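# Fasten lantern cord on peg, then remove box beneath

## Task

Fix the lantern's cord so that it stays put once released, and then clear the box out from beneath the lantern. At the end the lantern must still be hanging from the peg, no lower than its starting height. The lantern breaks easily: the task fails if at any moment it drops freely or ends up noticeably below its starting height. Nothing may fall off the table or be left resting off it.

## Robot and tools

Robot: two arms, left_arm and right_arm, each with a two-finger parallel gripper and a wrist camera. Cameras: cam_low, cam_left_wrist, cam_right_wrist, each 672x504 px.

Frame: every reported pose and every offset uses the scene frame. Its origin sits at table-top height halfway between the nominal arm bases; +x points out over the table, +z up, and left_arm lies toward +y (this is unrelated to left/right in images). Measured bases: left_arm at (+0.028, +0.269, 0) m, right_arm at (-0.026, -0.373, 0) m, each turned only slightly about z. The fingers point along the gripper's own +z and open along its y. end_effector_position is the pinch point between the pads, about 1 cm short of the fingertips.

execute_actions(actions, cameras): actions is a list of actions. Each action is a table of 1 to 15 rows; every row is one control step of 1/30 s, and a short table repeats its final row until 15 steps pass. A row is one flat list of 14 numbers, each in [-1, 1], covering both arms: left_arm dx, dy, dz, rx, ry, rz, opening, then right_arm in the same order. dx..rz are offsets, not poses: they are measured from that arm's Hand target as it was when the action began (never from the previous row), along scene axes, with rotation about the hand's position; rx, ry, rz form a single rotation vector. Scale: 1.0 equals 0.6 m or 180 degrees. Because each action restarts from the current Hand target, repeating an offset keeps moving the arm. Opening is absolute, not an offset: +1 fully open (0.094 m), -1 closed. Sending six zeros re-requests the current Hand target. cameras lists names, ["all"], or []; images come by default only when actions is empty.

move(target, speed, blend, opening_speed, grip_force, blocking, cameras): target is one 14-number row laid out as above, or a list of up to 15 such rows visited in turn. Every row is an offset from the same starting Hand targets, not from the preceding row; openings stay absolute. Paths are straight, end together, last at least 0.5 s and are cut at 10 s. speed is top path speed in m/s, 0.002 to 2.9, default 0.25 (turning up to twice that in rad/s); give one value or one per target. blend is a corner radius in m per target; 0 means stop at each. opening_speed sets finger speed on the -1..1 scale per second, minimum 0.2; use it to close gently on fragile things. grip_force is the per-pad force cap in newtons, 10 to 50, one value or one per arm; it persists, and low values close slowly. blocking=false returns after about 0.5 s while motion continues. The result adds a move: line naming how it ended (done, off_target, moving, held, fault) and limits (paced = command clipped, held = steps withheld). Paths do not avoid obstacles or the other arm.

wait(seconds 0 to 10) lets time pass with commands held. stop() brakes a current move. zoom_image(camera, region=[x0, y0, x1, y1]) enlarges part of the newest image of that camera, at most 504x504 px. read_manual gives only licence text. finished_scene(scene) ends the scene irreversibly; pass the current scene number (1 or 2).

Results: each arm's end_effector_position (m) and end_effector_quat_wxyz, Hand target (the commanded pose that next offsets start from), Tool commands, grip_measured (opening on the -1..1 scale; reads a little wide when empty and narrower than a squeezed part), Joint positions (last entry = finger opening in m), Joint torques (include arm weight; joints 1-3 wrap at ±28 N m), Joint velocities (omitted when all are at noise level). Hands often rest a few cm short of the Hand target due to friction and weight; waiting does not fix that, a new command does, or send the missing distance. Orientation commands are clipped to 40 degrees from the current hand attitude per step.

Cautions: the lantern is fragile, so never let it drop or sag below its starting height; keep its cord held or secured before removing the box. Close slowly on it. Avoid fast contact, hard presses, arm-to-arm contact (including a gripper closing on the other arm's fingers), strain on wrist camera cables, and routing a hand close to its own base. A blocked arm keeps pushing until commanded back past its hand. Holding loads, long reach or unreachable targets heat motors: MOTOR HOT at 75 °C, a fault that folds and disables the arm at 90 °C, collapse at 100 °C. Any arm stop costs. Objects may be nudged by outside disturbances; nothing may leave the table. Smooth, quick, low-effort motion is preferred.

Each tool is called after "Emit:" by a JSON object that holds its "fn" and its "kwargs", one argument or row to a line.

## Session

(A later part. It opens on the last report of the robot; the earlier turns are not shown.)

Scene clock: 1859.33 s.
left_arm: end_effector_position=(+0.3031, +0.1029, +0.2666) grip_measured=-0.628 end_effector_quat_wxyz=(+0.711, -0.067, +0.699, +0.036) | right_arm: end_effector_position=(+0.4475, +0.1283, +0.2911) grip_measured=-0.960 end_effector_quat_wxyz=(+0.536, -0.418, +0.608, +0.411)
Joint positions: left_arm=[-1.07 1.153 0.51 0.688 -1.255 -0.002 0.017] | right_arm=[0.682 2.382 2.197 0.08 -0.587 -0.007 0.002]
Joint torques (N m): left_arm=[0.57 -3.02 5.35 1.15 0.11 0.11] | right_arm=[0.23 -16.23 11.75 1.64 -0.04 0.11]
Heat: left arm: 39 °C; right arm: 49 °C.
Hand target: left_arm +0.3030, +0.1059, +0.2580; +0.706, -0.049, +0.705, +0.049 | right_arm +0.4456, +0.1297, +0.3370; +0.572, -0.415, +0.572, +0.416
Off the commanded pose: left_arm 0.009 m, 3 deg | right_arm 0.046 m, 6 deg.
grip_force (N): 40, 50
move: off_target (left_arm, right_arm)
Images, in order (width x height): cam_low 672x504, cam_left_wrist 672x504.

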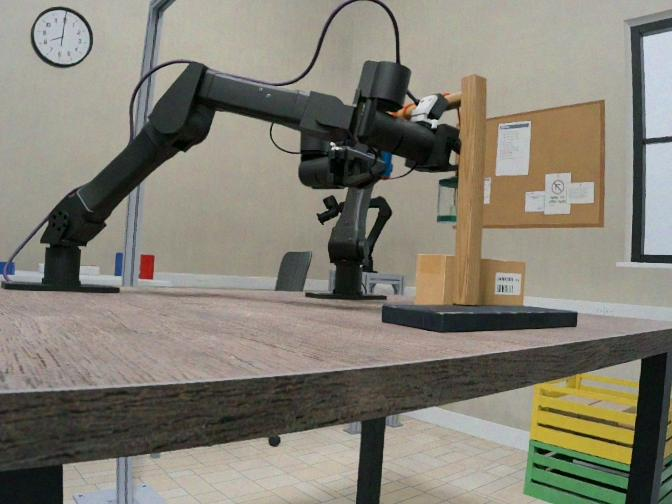

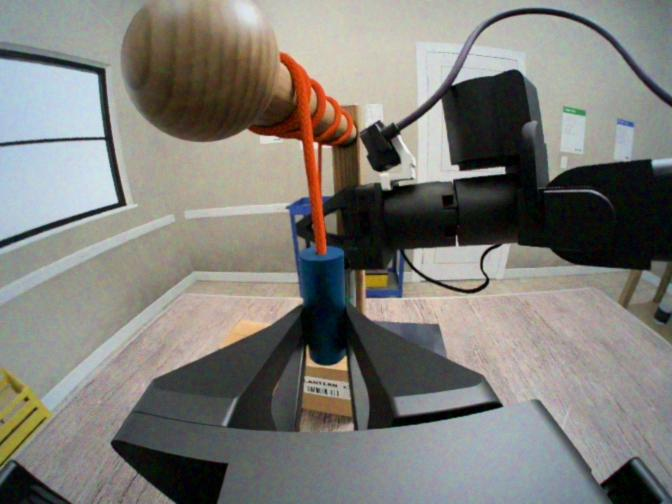

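Emit:
{"fn": "move", "kwargs": {
  "target": [
    [0,0,0.01,0,0,0,-0.75,0,0,0,0,0,0,-1.0],
    [0,0,0.01,0,0,0,-0.3,0,0,0,0,0,0,-1.0]
  ],
  "speed": 0.03,
  "opening_speed": 0.35,
  "cameras": ["cam_left_wrist","cam_low"]
}}

Emit:
{"fn": "zoom_image", "kwargs": {
  "camera": "cam_left_wrist",
  "region": [180, 40, 460, 420]
}}

Scene clock: 1869.07 s.
left_arm: end_effector_position=(+0.3028, +0.1026, +0.2628) grip_measured=-0.301 end_effector_quat_wxyz=(+0.706, -0.050, +0.705, +0.048) | right_arm: end_effector_position=(+0.4475, +0.1283, +0.2911) grip_measured=-0.960 end_effector_quat_wxyz=(+0.536, -0.418, +0.608, +0.411)
Joint positions: left_arm=[-1.07 1.144 0.51 0.641 -1.247 0.003 0.033] | right_arm=[0.682 2.382 2.197 0.08 -0.587 -0.007 0.002]
Joint torques (N m): left_arm=[0.59 -3.29 6.91 1.28 0.06 0.04] | right_arm=[0.21 -16.23 11.74 1.63 -0.04 0.11]
Heat: left arm: 38 °C; right arm: 49 °C.
Hand target: left_arm +0.3030, +0.1060, +0.2640; +0.706, -0.049, +0.705, +0.049 | right_arm +0.4456, +0.1297, +0.3370; +0.572, -0.415, +0.572, +0.416
Off the commanded pose: left_arm 0.004 m, 0 deg | right_arm 0.046 m, 6 deg.
grip_force (N): 40, 50
move: off_target (right_arm)
Images, in order (width x height): cam_low 672x504, cam_left_wrist 672x504.

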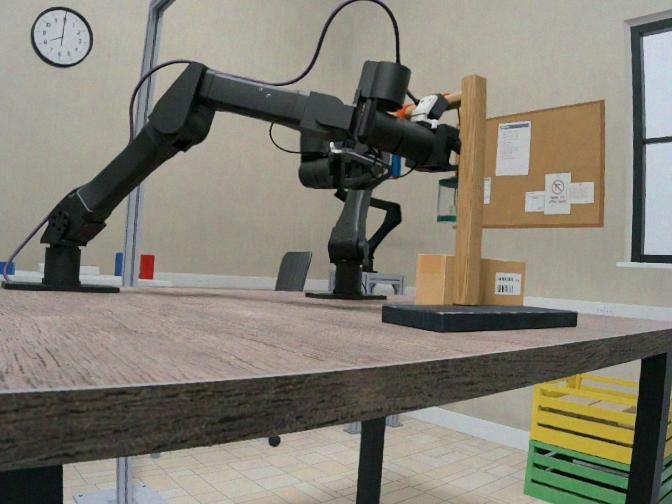

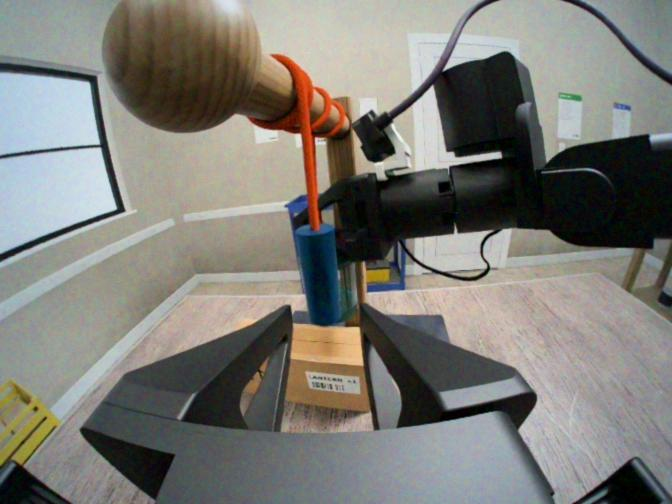

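Scaled by 1.326 from the camera's 672x504 image, which has a finer 960x720 frame.

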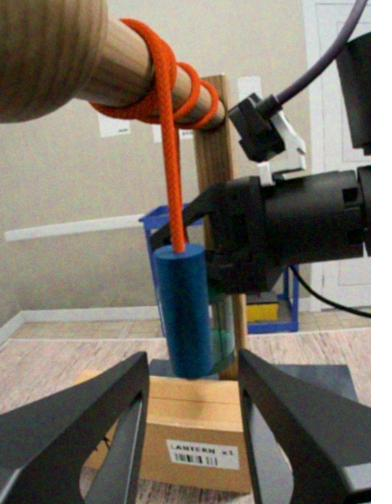

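Emit:
{"fn": "move", "kwargs": {
  "target": [-0.1133,-0.0183,0,0,0,-0.0444,-0.3,0,0,0,0,0,0,-1.0],
  "speed": 0.08,
  "cameras": ["cam_left_wrist","cam_low"]
}}

Emit:
{"fn": "zoom_image", "kwargs": {
  "camera": "cam_low",
  "region": [330, 60, 510, 260]
}}

Scene clock: 1888.23 s.
left_arm: end_effector_position=(+0.2370, +0.0894, +0.2659) grip_measured=-0.301 end_effector_quat_wxyz=(+0.709, +0.003, +0.706, -0.007) | right_arm: end_effector_position=(+0.4475, +0.1283, +0.2911) grip_measured=-0.960 end_effector_quat_wxyz=(+0.536, -0.418, +0.608, +0.411)
Joint positions: left_arm=[-1.377 0.952 0.43 0.548 -1.403 0.019 0.033] | right_arm=[0.682 2.382 2.197 0.08 -0.587 -0.007 0.002]
Joint torques (N m): left_arm=[-0.65 -2.11 6.39 1.17 -0.14 0.01] | right_arm=[0.21 -16.21 11.73 1.64 -0.04 0.11]
Heat: left arm: 38 °C; right arm: 49 °C.
Hand target: left_arm +0.2350, +0.0951, +0.2640; +0.708, +0.001, +0.707, +0.000 | right_arm +0.4456, +0.1297, +0.3370; +0.572, -0.415, +0.572, +0.416
Off the commanded pose: left_arm 0.006 m, 1 deg | right_arm 0.046 m, 6 deg.
grip_force (N): 40, 50
move: off_target (right_arm)
Images, in order (width x height): cam_low 672x504, cam_left_wrist 672x504.

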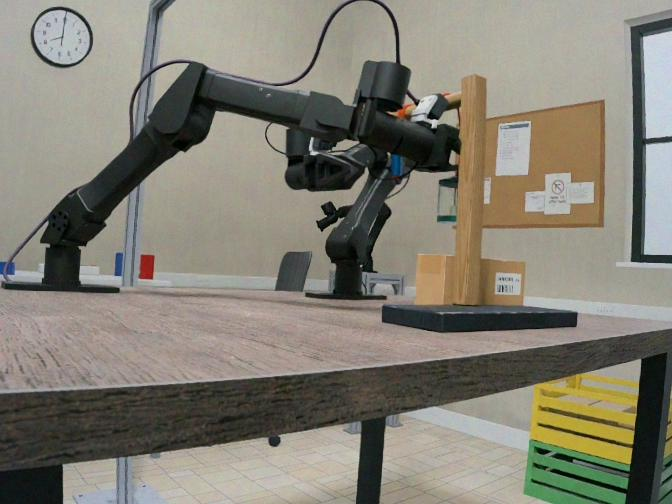

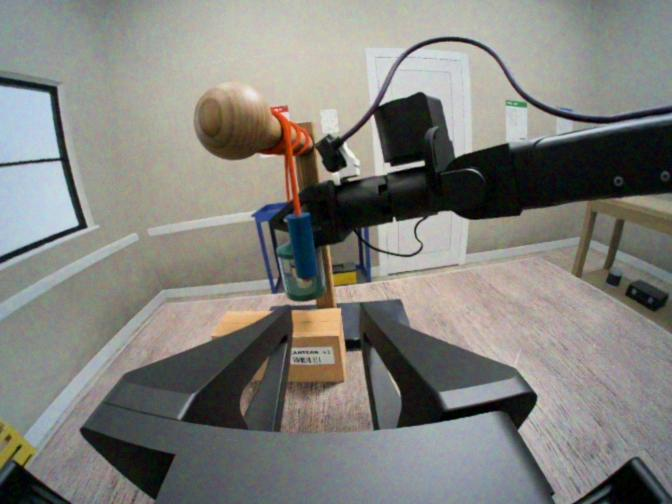

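Scaled by 2.520 from the camera's 672x504 image, which has a finer 960x720 frame.

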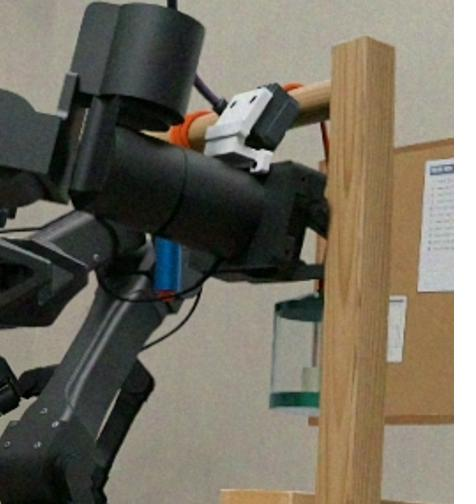

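Emit:
{"fn": "move", "kwargs": {
  "target": [0,0,0,0,0,0,-0.3,0,0,-0.0333,0,0,0,-1.0],
  "speed": 0.04,
  "cameras": []
}}

Emit:
{"fn": "move", "kwargs": {
  "target": [0,0,0,0,0,0,-0.3,0,0,-0.0167,0,0,0,-1.0],
  "speed": 0.04,
  "cameras": ["cam_low"]
}}

Scene clock: 1894.37 s.
left_arm: end_effector_position=(+0.2370, +0.0894, +0.2653) grip_measured=-0.301 end_effector_quat_wxyz=(+0.708, +0.005, +0.706, -0.005) | right_arm: end_effector_position=(+0.4481, +0.1287, +0.2906) grip_measured=-0.960 end_effector_quat_wxyz=(+0.544, -0.418, +0.600, +0.411)
Joint positions: left_arm=[-1.377 0.952 0.43 0.542 -1.403 0.019 0.033] | right_arm=[0.682 2.382 2.175 0.123 -0.587 -0.007 0.002]
Joint torques (N m): left_arm=[-0.66 -2.19 6.48 1.16 -0.15 -0.04] | right_arm=[0.24 -15.83 7.84 1.87 -0.03 0.11]
Heat: left arm: 38 °C; right arm: 49 °C.
Hand target: left_arm +0.2350, +0.0950, +0.2640; +0.708, +0.001, +0.707, +0.000 | right_arm +0.4456, +0.1297, +0.3172; +0.573, -0.415, +0.572, +0.416
Off the commanded pose: left_arm 0.006 m, 1 deg | right_arm 0.027 m, 5 deg.
grip_force (N): 40, 50
move: off_target (right_arm)
No camera images: "cameras" was empty.

Scene clock: 1895.20 s.
left_arm: end_effector_position=(+0.2370, +0.0894, +0.2653) grip_measured=-0.301 end_effector_quat_wxyz=(+0.708, +0.005, +0.706, -0.005) | right_arm: end_effector_position=(+0.4485, +0.1291, +0.2892) grip_measured=-0.960 end_effector_quat_wxyz=(+0.554, -0.418, +0.590, +0.412)
Joint positions: left_arm=[-1.377 0.952 0.43 0.542 -1.403 0.019 0.033] | right_arm=[0.682 2.382 2.145 0.182 -0.587 -0.007 0.002]
Joint torques (N m): left_arm=[-0.68 -2.21 6.52 1.18 -0.15 -0.05] | right_arm=[0.25 -15.61 7.41 1.69 -0.02 0.11]
Heat: left arm: 38 °C; right arm: 49 °C.
Hand target: left_arm +0.2350, +0.0950, +0.2640; +0.708, +0.001, +0.707, +0.000 | right_arm +0.4456, +0.1297, +0.3072; +0.573, -0.415, +0.572, +0.416
Off the commanded pose: left_arm 0.006 m, 1 deg | right_arm 0.018 m, 3 deg.
grip_force (N): 40, 50
move: off_target (right_arm)
Images, in order (width x height): cam_low 672x504.

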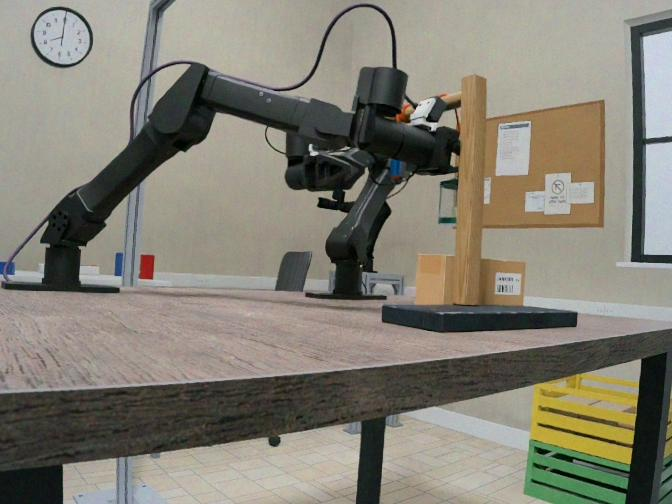

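Emit:
{"fn": "move", "kwargs": {
  "target": [0,0,0,0,0,0,-0.3,0,0,-0.0167,0,0,0,-1.0],
  "speed": 0.04,
  "cameras": []
}}

Emit:
{"fn": "move", "kwargs": {
  "target": [0,0,0,0,0,0,-0.3,0,0,-0.0167,0,0,0,-1.0],
  "speed": 0.04,
  "cameras": ["cam_low","cam_left_wrist"]
}}

Emit:
{"fn": "zoom_image", "kwargs": {
  "camera": "cam_left_wrist",
  "region": [180, 50, 460, 390]
}}

Emit:
{"fn": "zoom_image", "kwargs": {
  "camera": "cam_low",
  "region": [330, 60, 510, 260]
}}

Scene clock: 1907.73 s.
left_arm: end_effector_position=(+0.2370, +0.0894, +0.2653) grip_measured=-0.301 end_effector_quat_wxyz=(+0.708, +0.005, +0.706, -0.005) | right_arm: end_effector_position=(+0.4487, +0.1292, +0.2879) grip_measured=-0.960 end_effector_quat_wxyz=(+0.565, -0.417, +0.580, +0.412)
Joint positions: left_arm=[-1.377 0.952 0.43 0.542 -1.403 0.019 0.033] | right_arm=[0.682 2.382 2.115 0.24 -0.587 -0.007 0.002]
Joint torques (N m): left_arm=[-0.61 -2.17 6.52 1.19 -0.15 -0.04] | right_arm=[0.27 -15.38 6.98 1.52 -0.01 0.11]
Heat: left arm: 38 °C; right arm: 49 °C.
Hand target: left_arm +0.2350, +0.0950, +0.2640; +0.708, +0.001, +0.707, +0.000 | right_arm +0.4456, +0.1297, +0.2971; +0.572, -0.415, +0.572, +0.416
Off the commanded pose: left_arm 0.006 m, 1 deg | right_arm 0.010 m, 1 deg.
grip_force (N): 40, 50
move: done
No camera images: "cameras" was empty.

Scene clock: 1908.60 s.
left_arm: end_effector_position=(+0.2370, +0.0894, +0.2653) grip_measured=-0.301 end_effector_quat_wxyz=(+0.708, +0.005, +0.706, -0.005) | right_arm: end_effector_position=(+0.4480, +0.1292, +0.2867) grip_measured=-0.960 end_effector_quat_wxyz=(+0.575, -0.418, +0.569, +0.414)
Joint positions: left_arm=[-1.377 0.952 0.43 0.542 -1.403 0.019 0.033] | right_arm=[0.682 2.382 2.084 0.3 -0.59 -0.007 0.002]
Joint torques (N m): left_arm=[-0.64 -2.21 6.49 1.18 -0.16 -0.04] | right_arm=[0.27 -15.16 6.6 1.3 0.03 0.11]
Heat: left arm: 38 °C; right arm: 49 °C.
Hand target: left_arm +0.2350, +0.0950, +0.2640; +0.708, +0.001, +0.707, +0.000 | right_arm +0.4456, +0.1297, +0.2870; +0.572, -0.415, +0.572, +0.416
Off the commanded pose: left_arm 0.006 m, 1 deg | right_arm 0.003 m, 1 deg.
grip_force (N): 40, 50
move: done
Images, in order (width x height): cam_low 672x504, cam_left_wrist 672x504.

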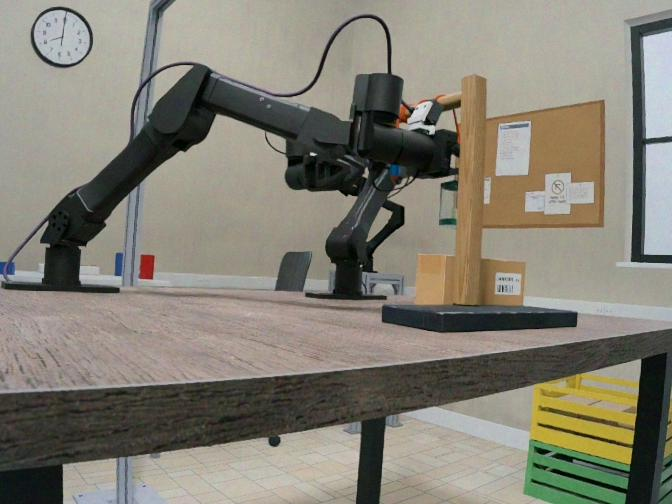

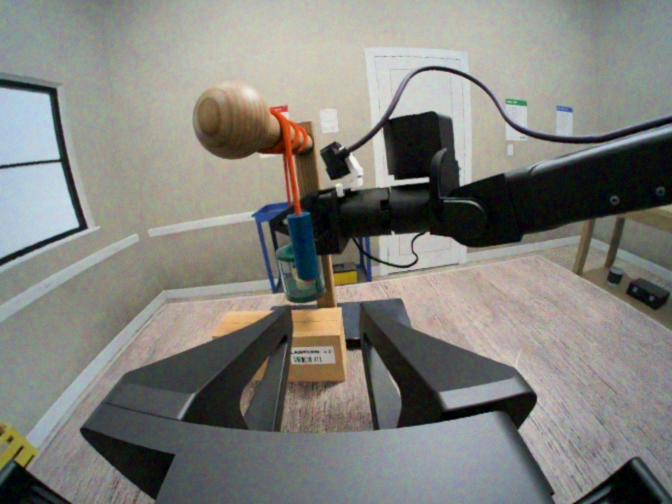

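Scaled by 1.482 from the camera's 672x504 image, which has a finer 960x720 frame.

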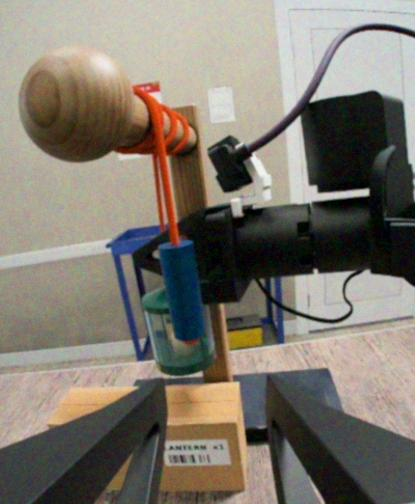

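Scaled by 2.520 from the camera's 672x504 image, which has a finer 960x720 frame.

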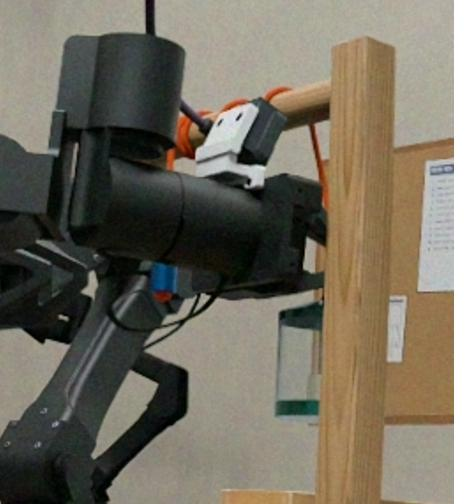

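Emit:
{"fn": "move", "kwargs": {
  "target": [0,0,0,0,0,0,-0.3,0,0,-0.0167,0,0,0,-1.0],
  "speed": 0.04,
  "cameras": []
}}

Emit:
{"fn": "move", "kwargs": {
  "target": [0,0,0,0,0,0,-0.3,0,0,-0.0167,0,0,0,-1.0],
  "speed": 0.04,
  "cameras": ["cam_low","cam_left_wrist"]
}}

Emit:
{"fn": "zoom_image", "kwargs": {
  "camera": "cam_left_wrist",
  "region": [180, 50, 460, 390]
}}

Emit:
{"fn": "zoom_image", "kwargs": {
  "camera": "cam_low",
  "region": [330, 60, 510, 260]
}}

Scene clock: 1920.13 s.
left_arm: end_effector_position=(+0.2370, +0.0894, +0.2653) grip_measured=-0.301 end_effector_quat_wxyz=(+0.708, +0.005, +0.706, -0.005) | right_arm: end_effector_position=(+0.4470, +0.1290, +0.2857) grip_measured=-0.960 end_effector_quat_wxyz=(+0.584, -0.418, +0.559, +0.415)
Joint positions: left_arm=[-1.377 0.952 0.43 0.542 -1.403 0.019 0.033] | right_arm=[0.682 2.382 2.056 0.356 -0.593 -0.007 0.002]
Joint torques (N m): left_arm=[-0.68 -2.18 6.48 1.17 -0.17 -0.05] | right_arm=[0.28 -14.8 6.2 1.11 0.07 0.11]
Heat: left arm: 38 °C; right arm: 48 °C.
Hand target: left_arm +0.2350, +0.0950, +0.2640; +0.708, +0.001, +0.707, +0.000 | right_arm +0.4455, +0.1297, +0.2770; +0.572, -0.415, +0.572, +0.416
Off the commanded pose: left_arm 0.006 m, 1 deg | right_arm 0.009 m, 2 deg.
grip_force (N): 40, 50
move: done
No camera images: "cameras" was empty.

Scene clock: 1921.00 s.
left_arm: end_effector_position=(+0.2370, +0.0894, +0.2653) grip_measured=-0.301 end_effector_quat_wxyz=(+0.708, +0.005, +0.706, -0.005) | right_arm: end_effector_position=(+0.4446, +0.1298, +0.2846) grip_measured=-0.960 end_effector_quat_wxyz=(+0.592, -0.419, +0.549, +0.416)
Joint positions: left_arm=[-1.377 0.952 0.43 0.542 -1.403 0.019 0.033] | right_arm=[0.685 2.382 2.029 0.409 -0.595 -0.007 0.002]
Joint torques (N m): left_arm=[-0.62 -2.17 6.5 1.18 -0.16 -0.04] | right_arm=[0.09 -14.37 5.86 0.97 0.1 0.11]
Heat: left arm: 38 °C; right arm: 48 °C.
Hand target: left_arm +0.2350, +0.0950, +0.2640; +0.708, +0.001, +0.707, +0.000 | right_arm +0.4454, +0.1298, +0.2670; +0.572, -0.415, +0.572, +0.416
Off the commanded pose: left_arm 0.006 m, 1 deg | right_arm 0.018 m, 4 deg.
grip_force (N): 40, 50
move: off_target (right_arm)
Images, in order (width x height): cam_low 672x504, cam_left_wrist 672x504.

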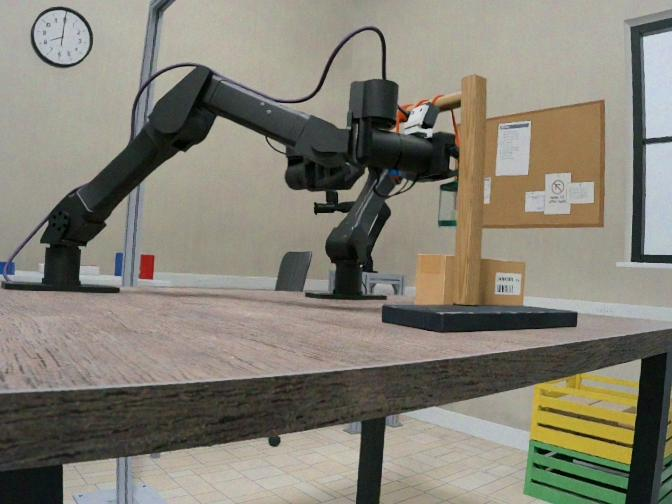

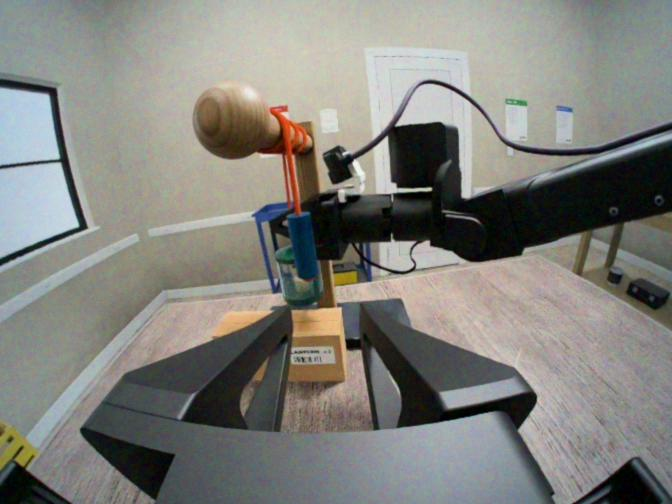

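Scaled by 1.482 from the camera's 672x504 image, which has a finer 960x720 frame.

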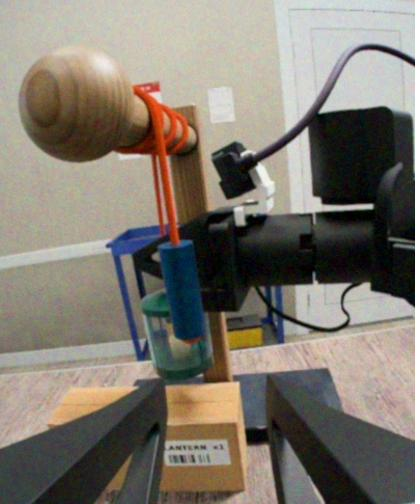

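Scaled by 2.520 from the camera's 672x504 image, which has a finer 960x720 frame.

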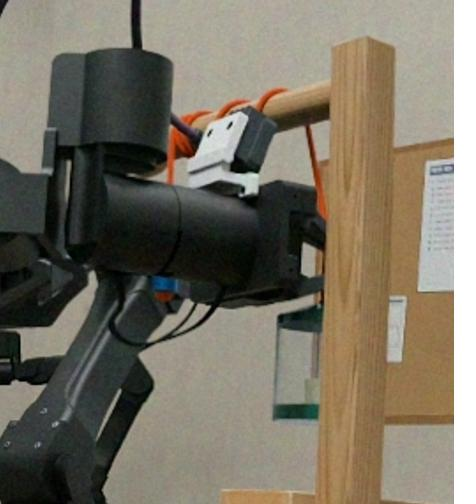

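Emit:
{"fn": "move", "kwargs": {
  "target": [0,0,0,0,0,0,-0.3,0,0,-0.0167,0,0,0,-1.0],
  "speed": 0.04,
  "cameras": []
}}

Emit:
{"fn": "move", "kwargs": {
  "target": [0,0,0,0,0,0,-0.3,0,0,-0.0167,0,0,0,-1.0],
  "speed": 0.04,
  "cameras": ["cam_low","cam_left_wrist"]
}}

Emit:
{"fn": "zoom_image", "kwargs": {
  "camera": "cam_left_wrist",
  "region": [180, 50, 460, 390]
}}

Emit:
{"fn": "zoom_image", "kwargs": {
  "camera": "cam_low",
  "region": [330, 60, 510, 260]
}}

Scene clock: 1934.23 s.
left_arm: end_effector_position=(+0.2370, +0.0894, +0.2653) grip_measured=-0.301 end_effector_quat_wxyz=(+0.708, +0.005, +0.706, -0.005) | right_arm: end_effector_position=(+0.4434, +0.1291, +0.2837) grip_measured=-0.960 end_effector_quat_wxyz=(+0.600, -0.419, +0.539, +0.417)
Joint positions: left_arm=[-1.377 0.952 0.43 0.542 -1.403 0.019 0.033] | right_arm=[0.685 2.382 2.003 0.462 -0.596 -0.007 0.002]
Joint torques (N m): left_arm=[-0.64 -2.18 6.49 1.17 -0.18 -0.05] | right_arm=[0.09 -13.87 5.5 0.8 0.11 0.12]
Heat: left arm: 37 °C; right arm: 48 °C.
Hand target: left_arm +0.2350, +0.0950, +0.2640; +0.708, +0.001, +0.707, +0.000 | right_arm +0.4454, +0.1298, +0.2569; +0.572, -0.415, +0.572, +0.416
Off the commanded pose: left_arm 0.006 m, 1 deg | right_arm 0.027 m, 5 deg.
grip_force (N): 40, 50
move: off_target (right_arm)
No camera images: "cameras" was empty.

Scene clock: 1935.13 s.
left_arm: end_effector_position=(+0.2370, +0.0894, +0.2653) grip_measured=-0.301 end_effector_quat_wxyz=(+0.708, +0.005, +0.706, -0.005) | right_arm: end_effector_position=(+0.4421, +0.1282, +0.2830) grip_measured=-0.960 end_effector_quat_wxyz=(+0.609, -0.418, +0.529, +0.417)
Joint positions: left_arm=[-1.377 0.952 0.43 0.542 -1.403 0.019 0.033] | right_arm=[0.685 2.382 1.977 0.514 -0.597 -0.007 0.002]
Joint torques (N m): left_arm=[-0.62 -2.24 6.5 1.19 -0.15 -0.03] | right_arm=[0.1 -13.34 5.2 0.67 0.13 0.12]
Heat: left arm: 37 °C; right arm: 47 °C.
Hand target: left_arm +0.2350, +0.0950, +0.2640; +0.708, +0.001, +0.707, +0.000 | right_arm +0.4455, +0.1298, +0.2469; +0.572, -0.415, +0.572, +0.416
Off the commanded pose: left_arm 0.006 m, 1 deg | right_arm 0.036 m, 7 deg.
grip_force (N): 40, 50
move: off_target (right_arm)
Images, in order (width x height): cam_low 672x504, cam_left_wrist 672x504.

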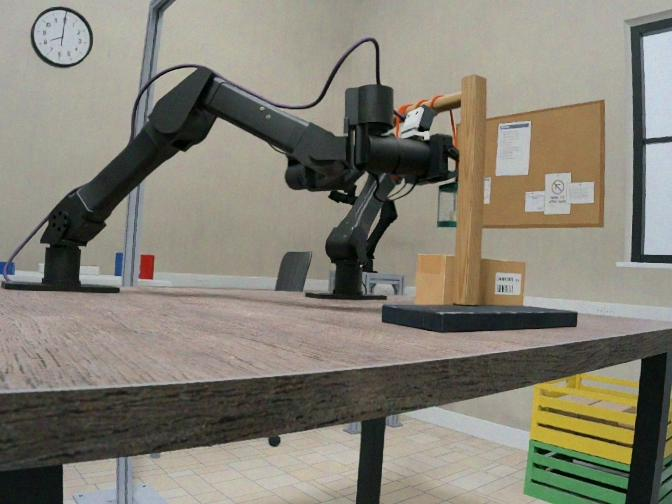

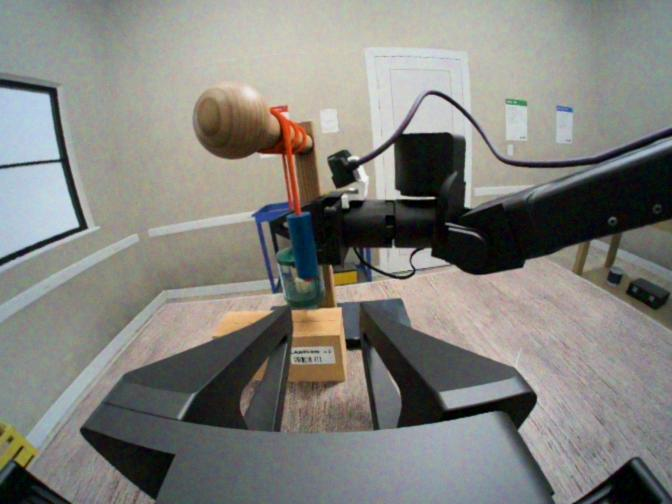

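Scaled by 1.482 from the camera's 672x504 image, which has a finer 960x720 frame.

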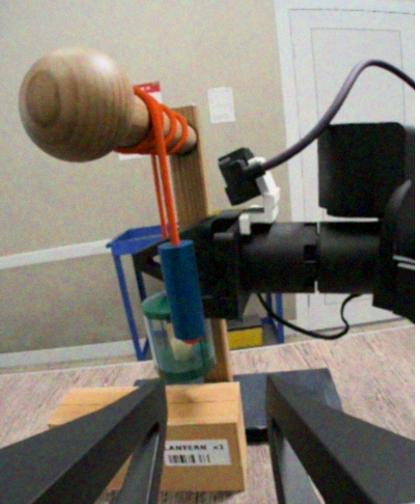

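Scaled by 2.520 from the camera's 672x504 image, which has a finer 960x720 frame.

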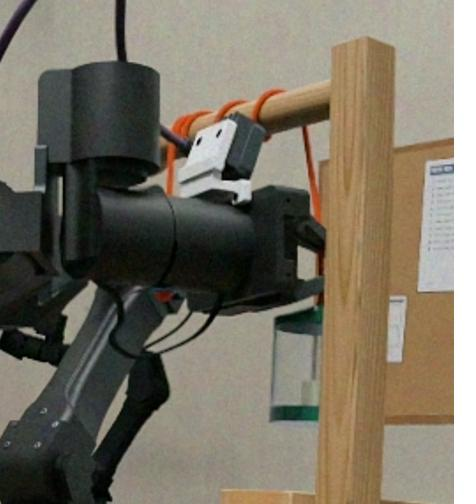

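Emit:
{"fn": "move", "kwargs": {
  "target": [0,0,0,0,0,0,-0.3,0,0,0.0667,0,0,0,-1.0],
  "speed": 0.04,
  "cameras": ["cam_right_wrist","cam_low"]
}}

Emit:
{"fn": "zoom_image", "kwargs": {
  "camera": "cam_low",
  "region": [330, 60, 510, 260]
}}

Scene clock: 1965.40 s.
left_arm: end_effector_position=(+0.2370, +0.0894, +0.2653) grip_measured=-0.301 end_effector_quat_wxyz=(+0.708, +0.005, +0.706, -0.005) | right_arm: end_effector_position=(+0.4448, +0.1303, +0.2838) grip_measured=-0.960 end_effector_quat_wxyz=(+0.584, -0.420, +0.556, +0.417)
Joint positions: left_arm=[-1.377 0.952 0.43 0.542 -1.403 0.019 0.033] | right_arm=[0.685 2.382 2.045 0.372 -0.597 -0.007 0.002]
Joint torques (N m): left_arm=[-0.69 -2.21 6.46 1.18 -0.16 -0.05] | right_arm=[0.1 -15.27 9.21 0.69 0.11 0.13]
Heat: left arm: 37 °C; right arm: 46 °C.
Hand target: left_arm +0.2350, +0.0950, +0.2640; +0.708, +0.001, +0.707, +0.000 | right_arm +0.4455, +0.1298, +0.2869; +0.572, -0.415, +0.572, +0.416
Off the commanded pose: left_arm 0.006 m, 1 deg | right_arm 0.003 m, 2 deg.
grip_force (N): 40, 50
move: done
Images, in order (width x height): cam_low 672x504, cam_right_wrist 672x504.

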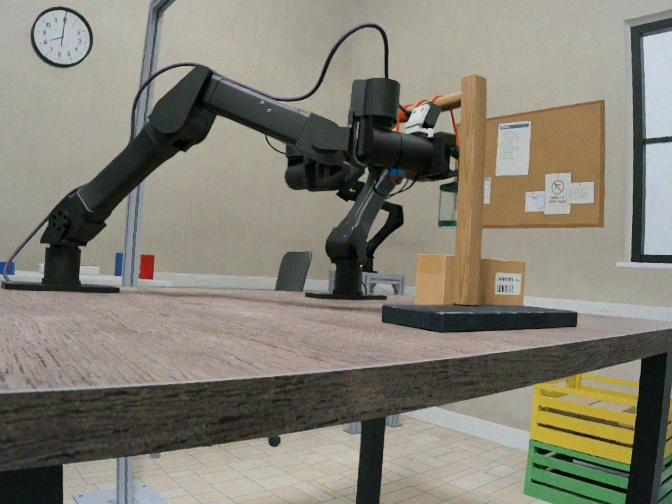

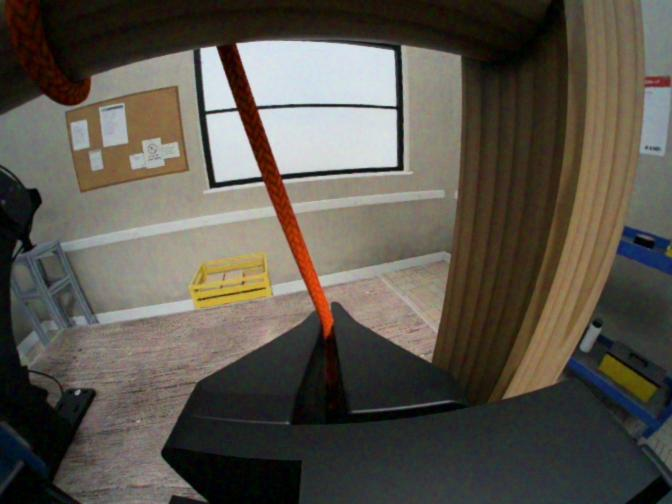

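Scaled by 2.520 from the camera's 672x504 image, which has a finer 960x720 frame.

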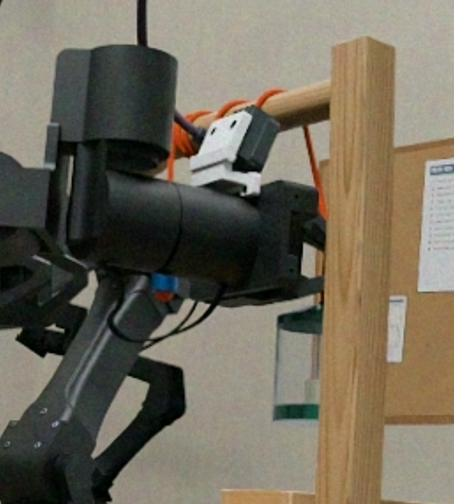

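Emit:
{"fn": "move", "kwargs": {
  "target": [0,0,0,0,0,0,-0.3,-0.05,-0.003,-0.0167,0,0,0,-1.0],
  "speed": 0.04,
  "cameras": ["cam_right_wrist","cam_low"]
}}

Emit:
{"fn": "zoom_image", "kwargs": {
  "camera": "cam_low",
  "region": [330, 60, 510, 260]
}}

Scene clock: 1998.73 s.
left_arm: end_effector_position=(+0.2370, +0.0894, +0.2653) grip_measured=-0.301 end_effector_quat_wxyz=(+0.708, +0.005, +0.706, -0.005) | right_arm: end_effector_position=(+0.4198, +0.1298, +0.2772) grip_measured=-0.960 end_effector_quat_wxyz=(+0.583, -0.419, +0.558, +0.416)
Joint positions: left_arm=[-1.377 0.952 0.43 0.542 -1.403 0.019 0.033] | right_arm=[0.715 2.293 1.868 0.456 -0.563 -0.007 0.002]
Joint torques (N m): left_arm=[-0.68 -2.22 6.46 1.18 -0.15 -0.03] | right_arm=[0.34 -15.94 5.76 0.97 0.1 0.11]
Heat: left arm: 37 °C; right arm: 47 °C.
Hand target: left_arm +0.2350, +0.0950, +0.2640; +0.708, +0.001, +0.707, +0.000 | right_arm +0.4156, +0.1279, +0.2771; +0.573, -0.415, +0.572, +0.416
Off the commanded pose: left_arm 0.006 m, 1 deg | right_arm 0.005 m, 2 deg.
grip_force (N): 40, 50
move: done
Images, in order (width x height): cam_low 672x504, cam_right_wrist 672x504.

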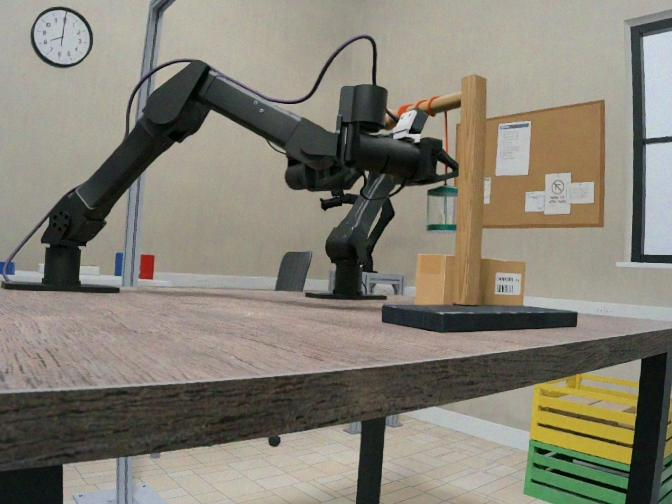

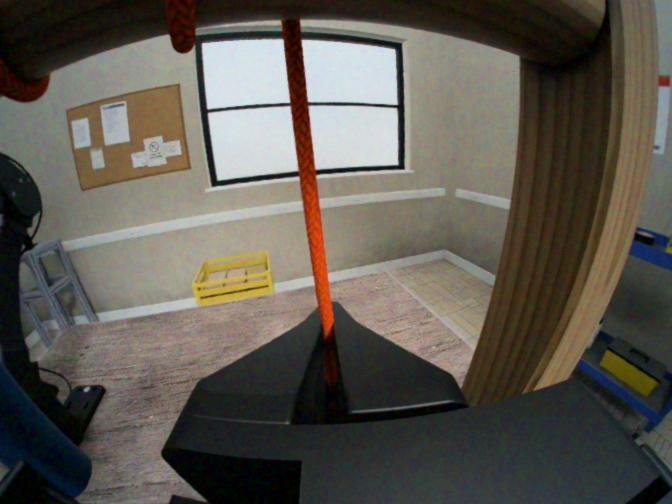

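Scaled by 2.520 from the camera's 672x504 image, which has a finer 960x720 frame.

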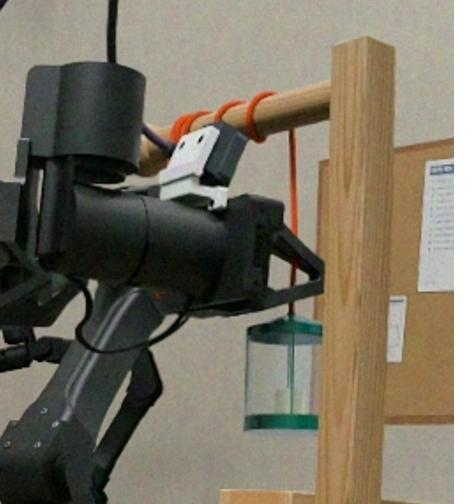

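Emit:
{"fn": "move", "kwargs": {
  "target": [0,0,0,0,0,0,-0.3,-0.0167,0.0,-0.0017,0,0,0,-1.0],
  "speed": 0.04,
  "cameras": ["cam_right_wrist","cam_low","cam_left_wrist"]
}}

Emit:
{"fn": "zoom_image", "kwargs": {
  "camera": "cam_low",
  "region": [330, 60, 510, 260]
}}

Scene clock: 2014.20 s.
left_arm: end_effector_position=(+0.2370, +0.0894, +0.2653) grip_measured=-0.301 end_effector_quat_wxyz=(+0.708, +0.005, +0.706, -0.005) | right_arm: end_effector_position=(+0.4107, +0.1298, +0.2755) grip_measured=-0.960 end_effector_quat_wxyz=(+0.583, -0.418, +0.559, +0.415)
Joint positions: left_arm=[-1.377 0.952 0.43 0.542 -1.403 0.019 0.033] | right_arm=[0.727 2.264 1.812 0.481 -0.548 -0.007 0.002]
Joint torques (N m): left_arm=[-0.64 -2.21 6.53 1.17 -0.16 -0.05] | right_arm=[0.42 -15.82 5.75 0.96 0.07 0.11]
Heat: left arm: 37 °C; right arm: 45 °C.
Hand target: left_arm +0.2350, +0.0950, +0.2640; +0.708, +0.001, +0.707, +0.000 | right_arm +0.4054, +0.1280, +0.2757; +0.572, -0.415, +0.572, +0.416
Off the commanded pose: left_arm 0.006 m, 1 deg | right_arm 0.005 m, 2 deg.
grip_force (N): 40, 50
move: done

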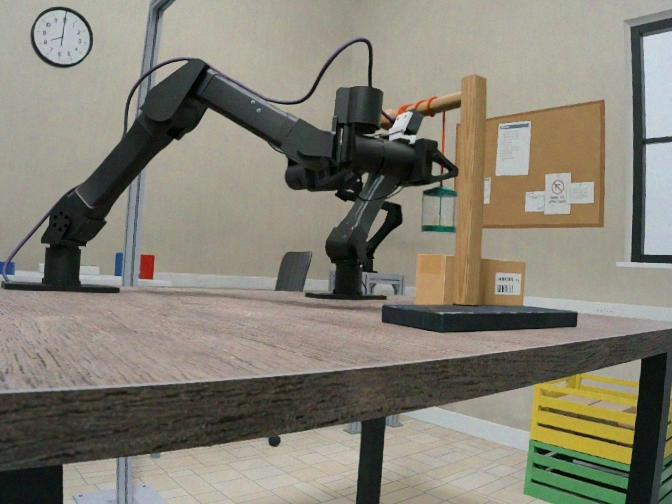

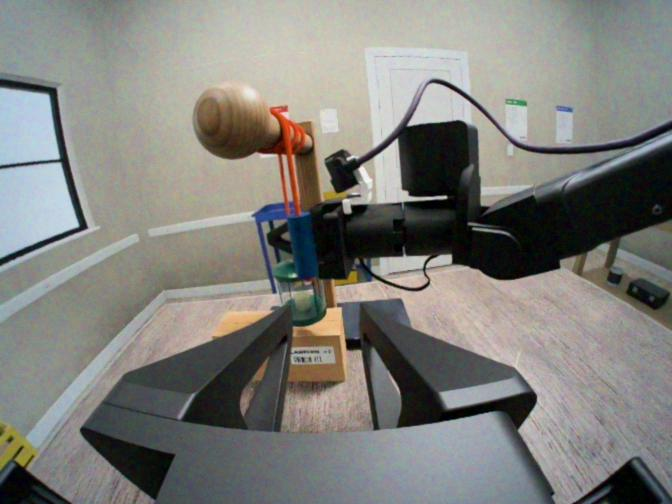

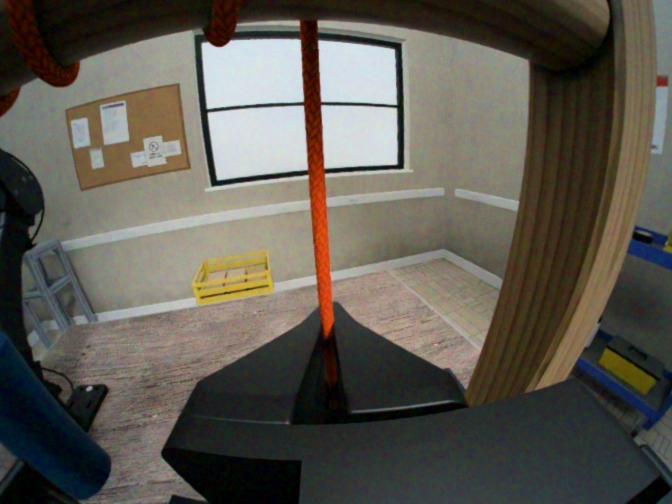

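Scaled by 2.520 from the camera's 672x504 image, which has a finer 960x720 frame.

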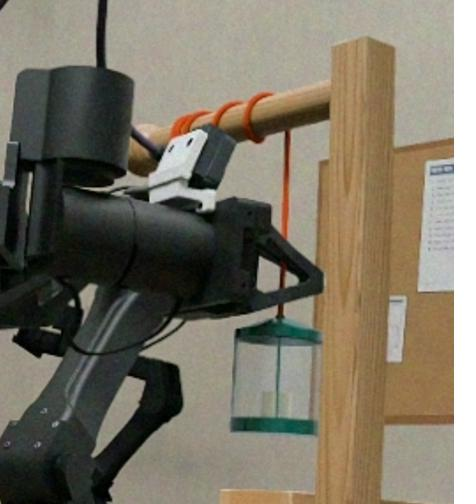

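Emit:
{"fn": "move", "kwargs": {
  "target": [
    [0,0,0,0,0,0,-0.3,-0.0083,0.0075,-0.0033,0,0,0,-1.0],
    [0,0,0,0,0,0,-0.3,-0.0083,0.0075,-0.0033,0,0,0,-0.6]
  ],
  "speed": 0.03,
  "opening_speed": 0.25,
  "cameras": ["cam_right_wrist","cam_low","cam_left_wrist"]
}}

Emit:
{"fn": "zoom_image", "kwargs": {
  "camera": "cam_low",
  "region": [330, 60, 510, 260]
}}

Scene clock: 2031.43 s.
left_arm: end_effector_position=(+0.2370, +0.0894, +0.2653) grip_measured=-0.301 end_effector_quat_wxyz=(+0.708, +0.005, +0.706, -0.005) | right_arm: end_effector_position=(+0.4067, +0.1331, +0.2636) grip_measured=-0.603 end_effector_quat_wxyz=(+0.573, -0.417, +0.572, +0.413)
Joint positions: left_arm=[-1.377 0.952 0.43 0.542 -1.403 0.019 0.033] | right_arm=[0.74 2.262 1.791 0.468 -0.53 -0.007 0.019]
Joint torques (N m): left_arm=[-0.65 -2.21 6.45 1.17 -0.16 -0.06] | right_arm=[0.49 -15.71 6.76 1.16 0.03 0.11]
Heat: left arm: 37 °C; right arm: 48 °C.
Hand target: left_arm +0.2350, +0.0950, +0.2640; +0.708, +0.001, +0.707, +0.000 | right_arm +0.4005, +0.1325, +0.2738; +0.572, -0.415, +0.572, +0.416
Off the commanded pose: left_arm 0.006 m, 1 deg | right_arm 0.012 m, 0 deg.
grip_force (N): 40, 50
move: off_target (right_arm)

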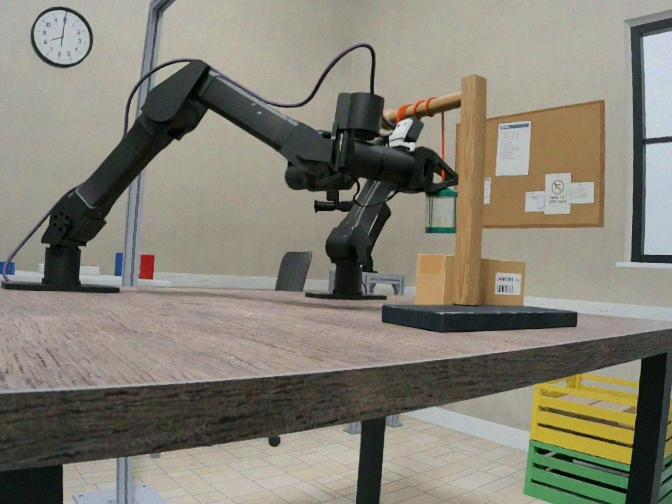

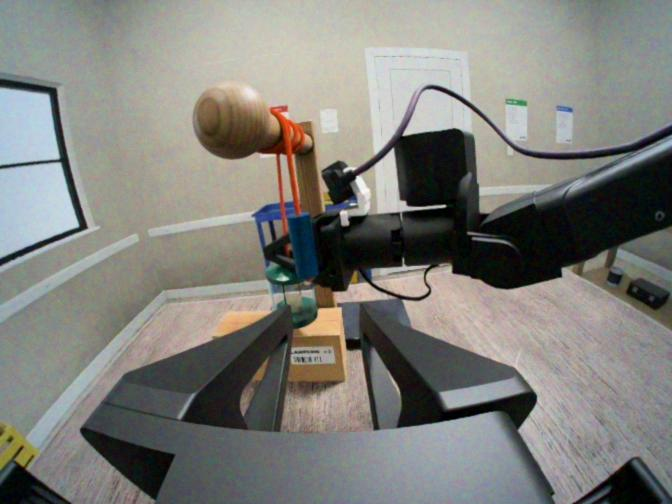

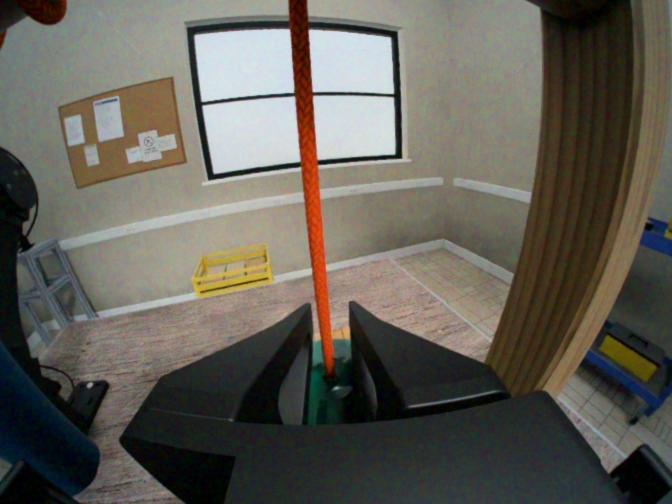

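Scaled by 2.520 from the camera's 672x504 image, which has a finer 960x720 frame.

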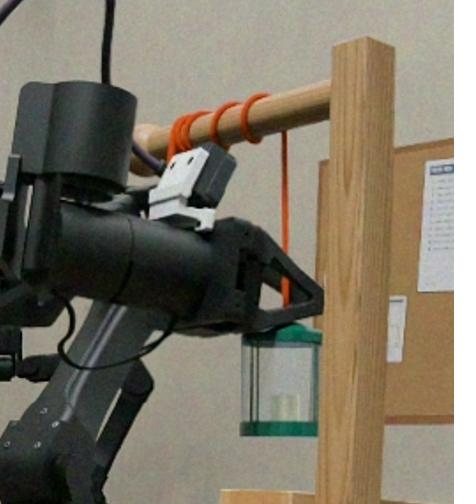

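Emit:
{"fn": "move", "kwargs": {
  "target": [0,0,0,0,0,0,-0.3,0.0033,0.0,0.0217,0,0,0,-0.6],
  "speed": 0.03,
  "cameras": ["cam_right_wrist","cam_low"]
}}

Emit:
{"fn": "zoom_image", "kwargs": {
  "camera": "cam_low",
  "region": [330, 60, 510, 260]
}}

Scene clock: 2046.37 s.
left_arm: end_effector_position=(+0.2370, +0.0894, +0.2653) grip_measured=-0.301 end_effector_quat_wxyz=(+0.708, +0.005, +0.706, -0.005) | right_arm: end_effector_position=(+0.4069, +0.1333, +0.2623) grip_measured=-0.603 end_effector_quat_wxyz=(+0.569, -0.418, +0.576, +0.412)
Joint positions: left_arm=[-1.377 0.952 0.43 0.542 -1.403 0.019 0.033] | right_arm=[0.74 2.262 1.796 0.45 -0.53 -0.007 0.019]
Joint torques (N m): left_arm=[-0.65 -2.21 6.49 1.2 -0.15 -0.04] | right_arm=[0.29 -16.28 9.59 0.93 0 0.12]
Heat: left arm: 37 °C; right arm: 50 °C.
Hand target: left_arm +0.2350, +0.0950, +0.2640; +0.708, +0.001, +0.707, +0.000 | right_arm +0.4025, +0.1325, +0.2869; +0.572, -0.415, +0.572, +0.416
Off the commanded pose: left_arm 0.006 m, 1 deg | right_arm 0.025 m, 1 deg.
grip_force (N): 40, 50
move: off_target (right_arm)
Images, in order (width x height): cam_low 672x504, cam_right_wrist 672x504.

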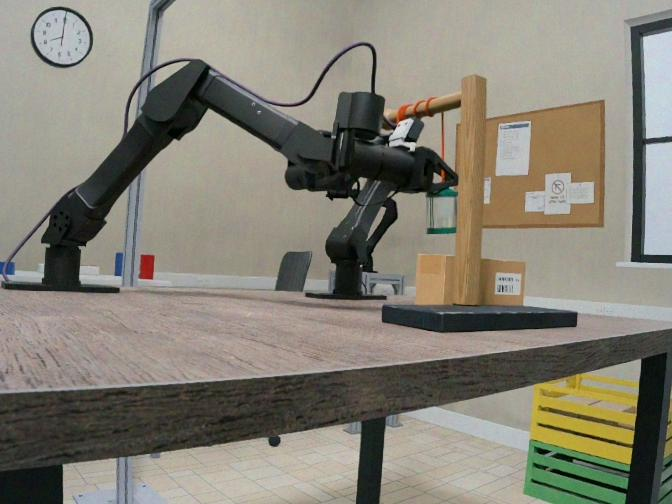

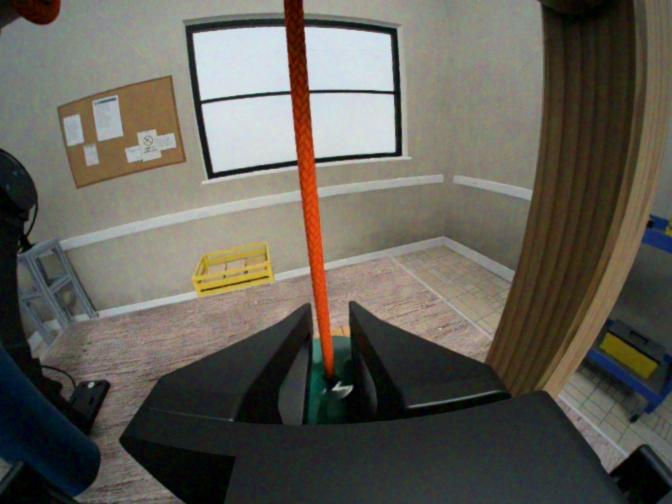

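Scaled by 2.520 from the camera's 672x504 image, which has a finer 960x720 frame.

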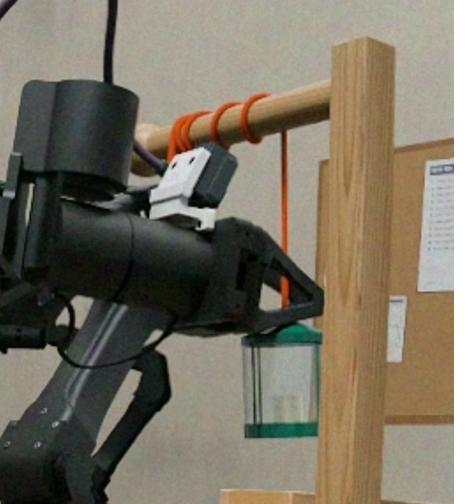

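Emit:
{"fn": "move", "kwargs": {
  "target": [0,0,0,0,0,0,-0.3,0.0,0.0,0.0333,0,0,0,-0.6],
  "speed": 0.03,
  "cameras": ["cam_right_wrist"]
}}

Scene clock: 2051.73 s.
left_arm: end_effector_position=(+0.2370, +0.0894, +0.2653) grip_measured=-0.301 end_effector_quat_wxyz=(+0.708, +0.005, +0.706, -0.005) | right_arm: end_effector_position=(+0.4083, +0.1346, +0.2628) grip_measured=-0.603 end_effector_quat_wxyz=(+0.551, -0.419, +0.593, +0.411)
Joint positions: left_arm=[-1.377 0.952 0.43 0.542 -1.403 0.019 0.033] | right_arm=[0.74 2.262 1.843 0.355 -0.53 -0.007 0.019]
Joint torques (N m): left_arm=[-0.69 -2.21 6.5 1.18 -0.15 -0.04] | right_arm=[0.28 -17.58 10.47 1.16 -0.02 0.12]
Heat: left arm: 37 °C; right arm: 50 °C.
Hand target: left_arm +0.2350, +0.0950, +0.2640; +0.708, +0.001, +0.707, +0.000 | right_arm +0.4025, +0.1325, +0.3067; +0.572, -0.415, +0.572, +0.416
Off the commanded pose: left_arm 0.006 m, 1 deg | right_arm 0.044 m, 4 deg.
grip_force (N): 40, 50
move: off_target (right_arm)
Images, in order (width x height): cam_right_wrist 672x504.

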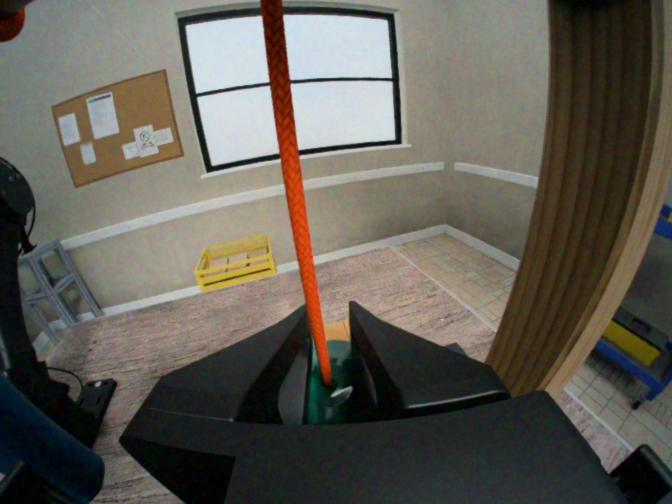

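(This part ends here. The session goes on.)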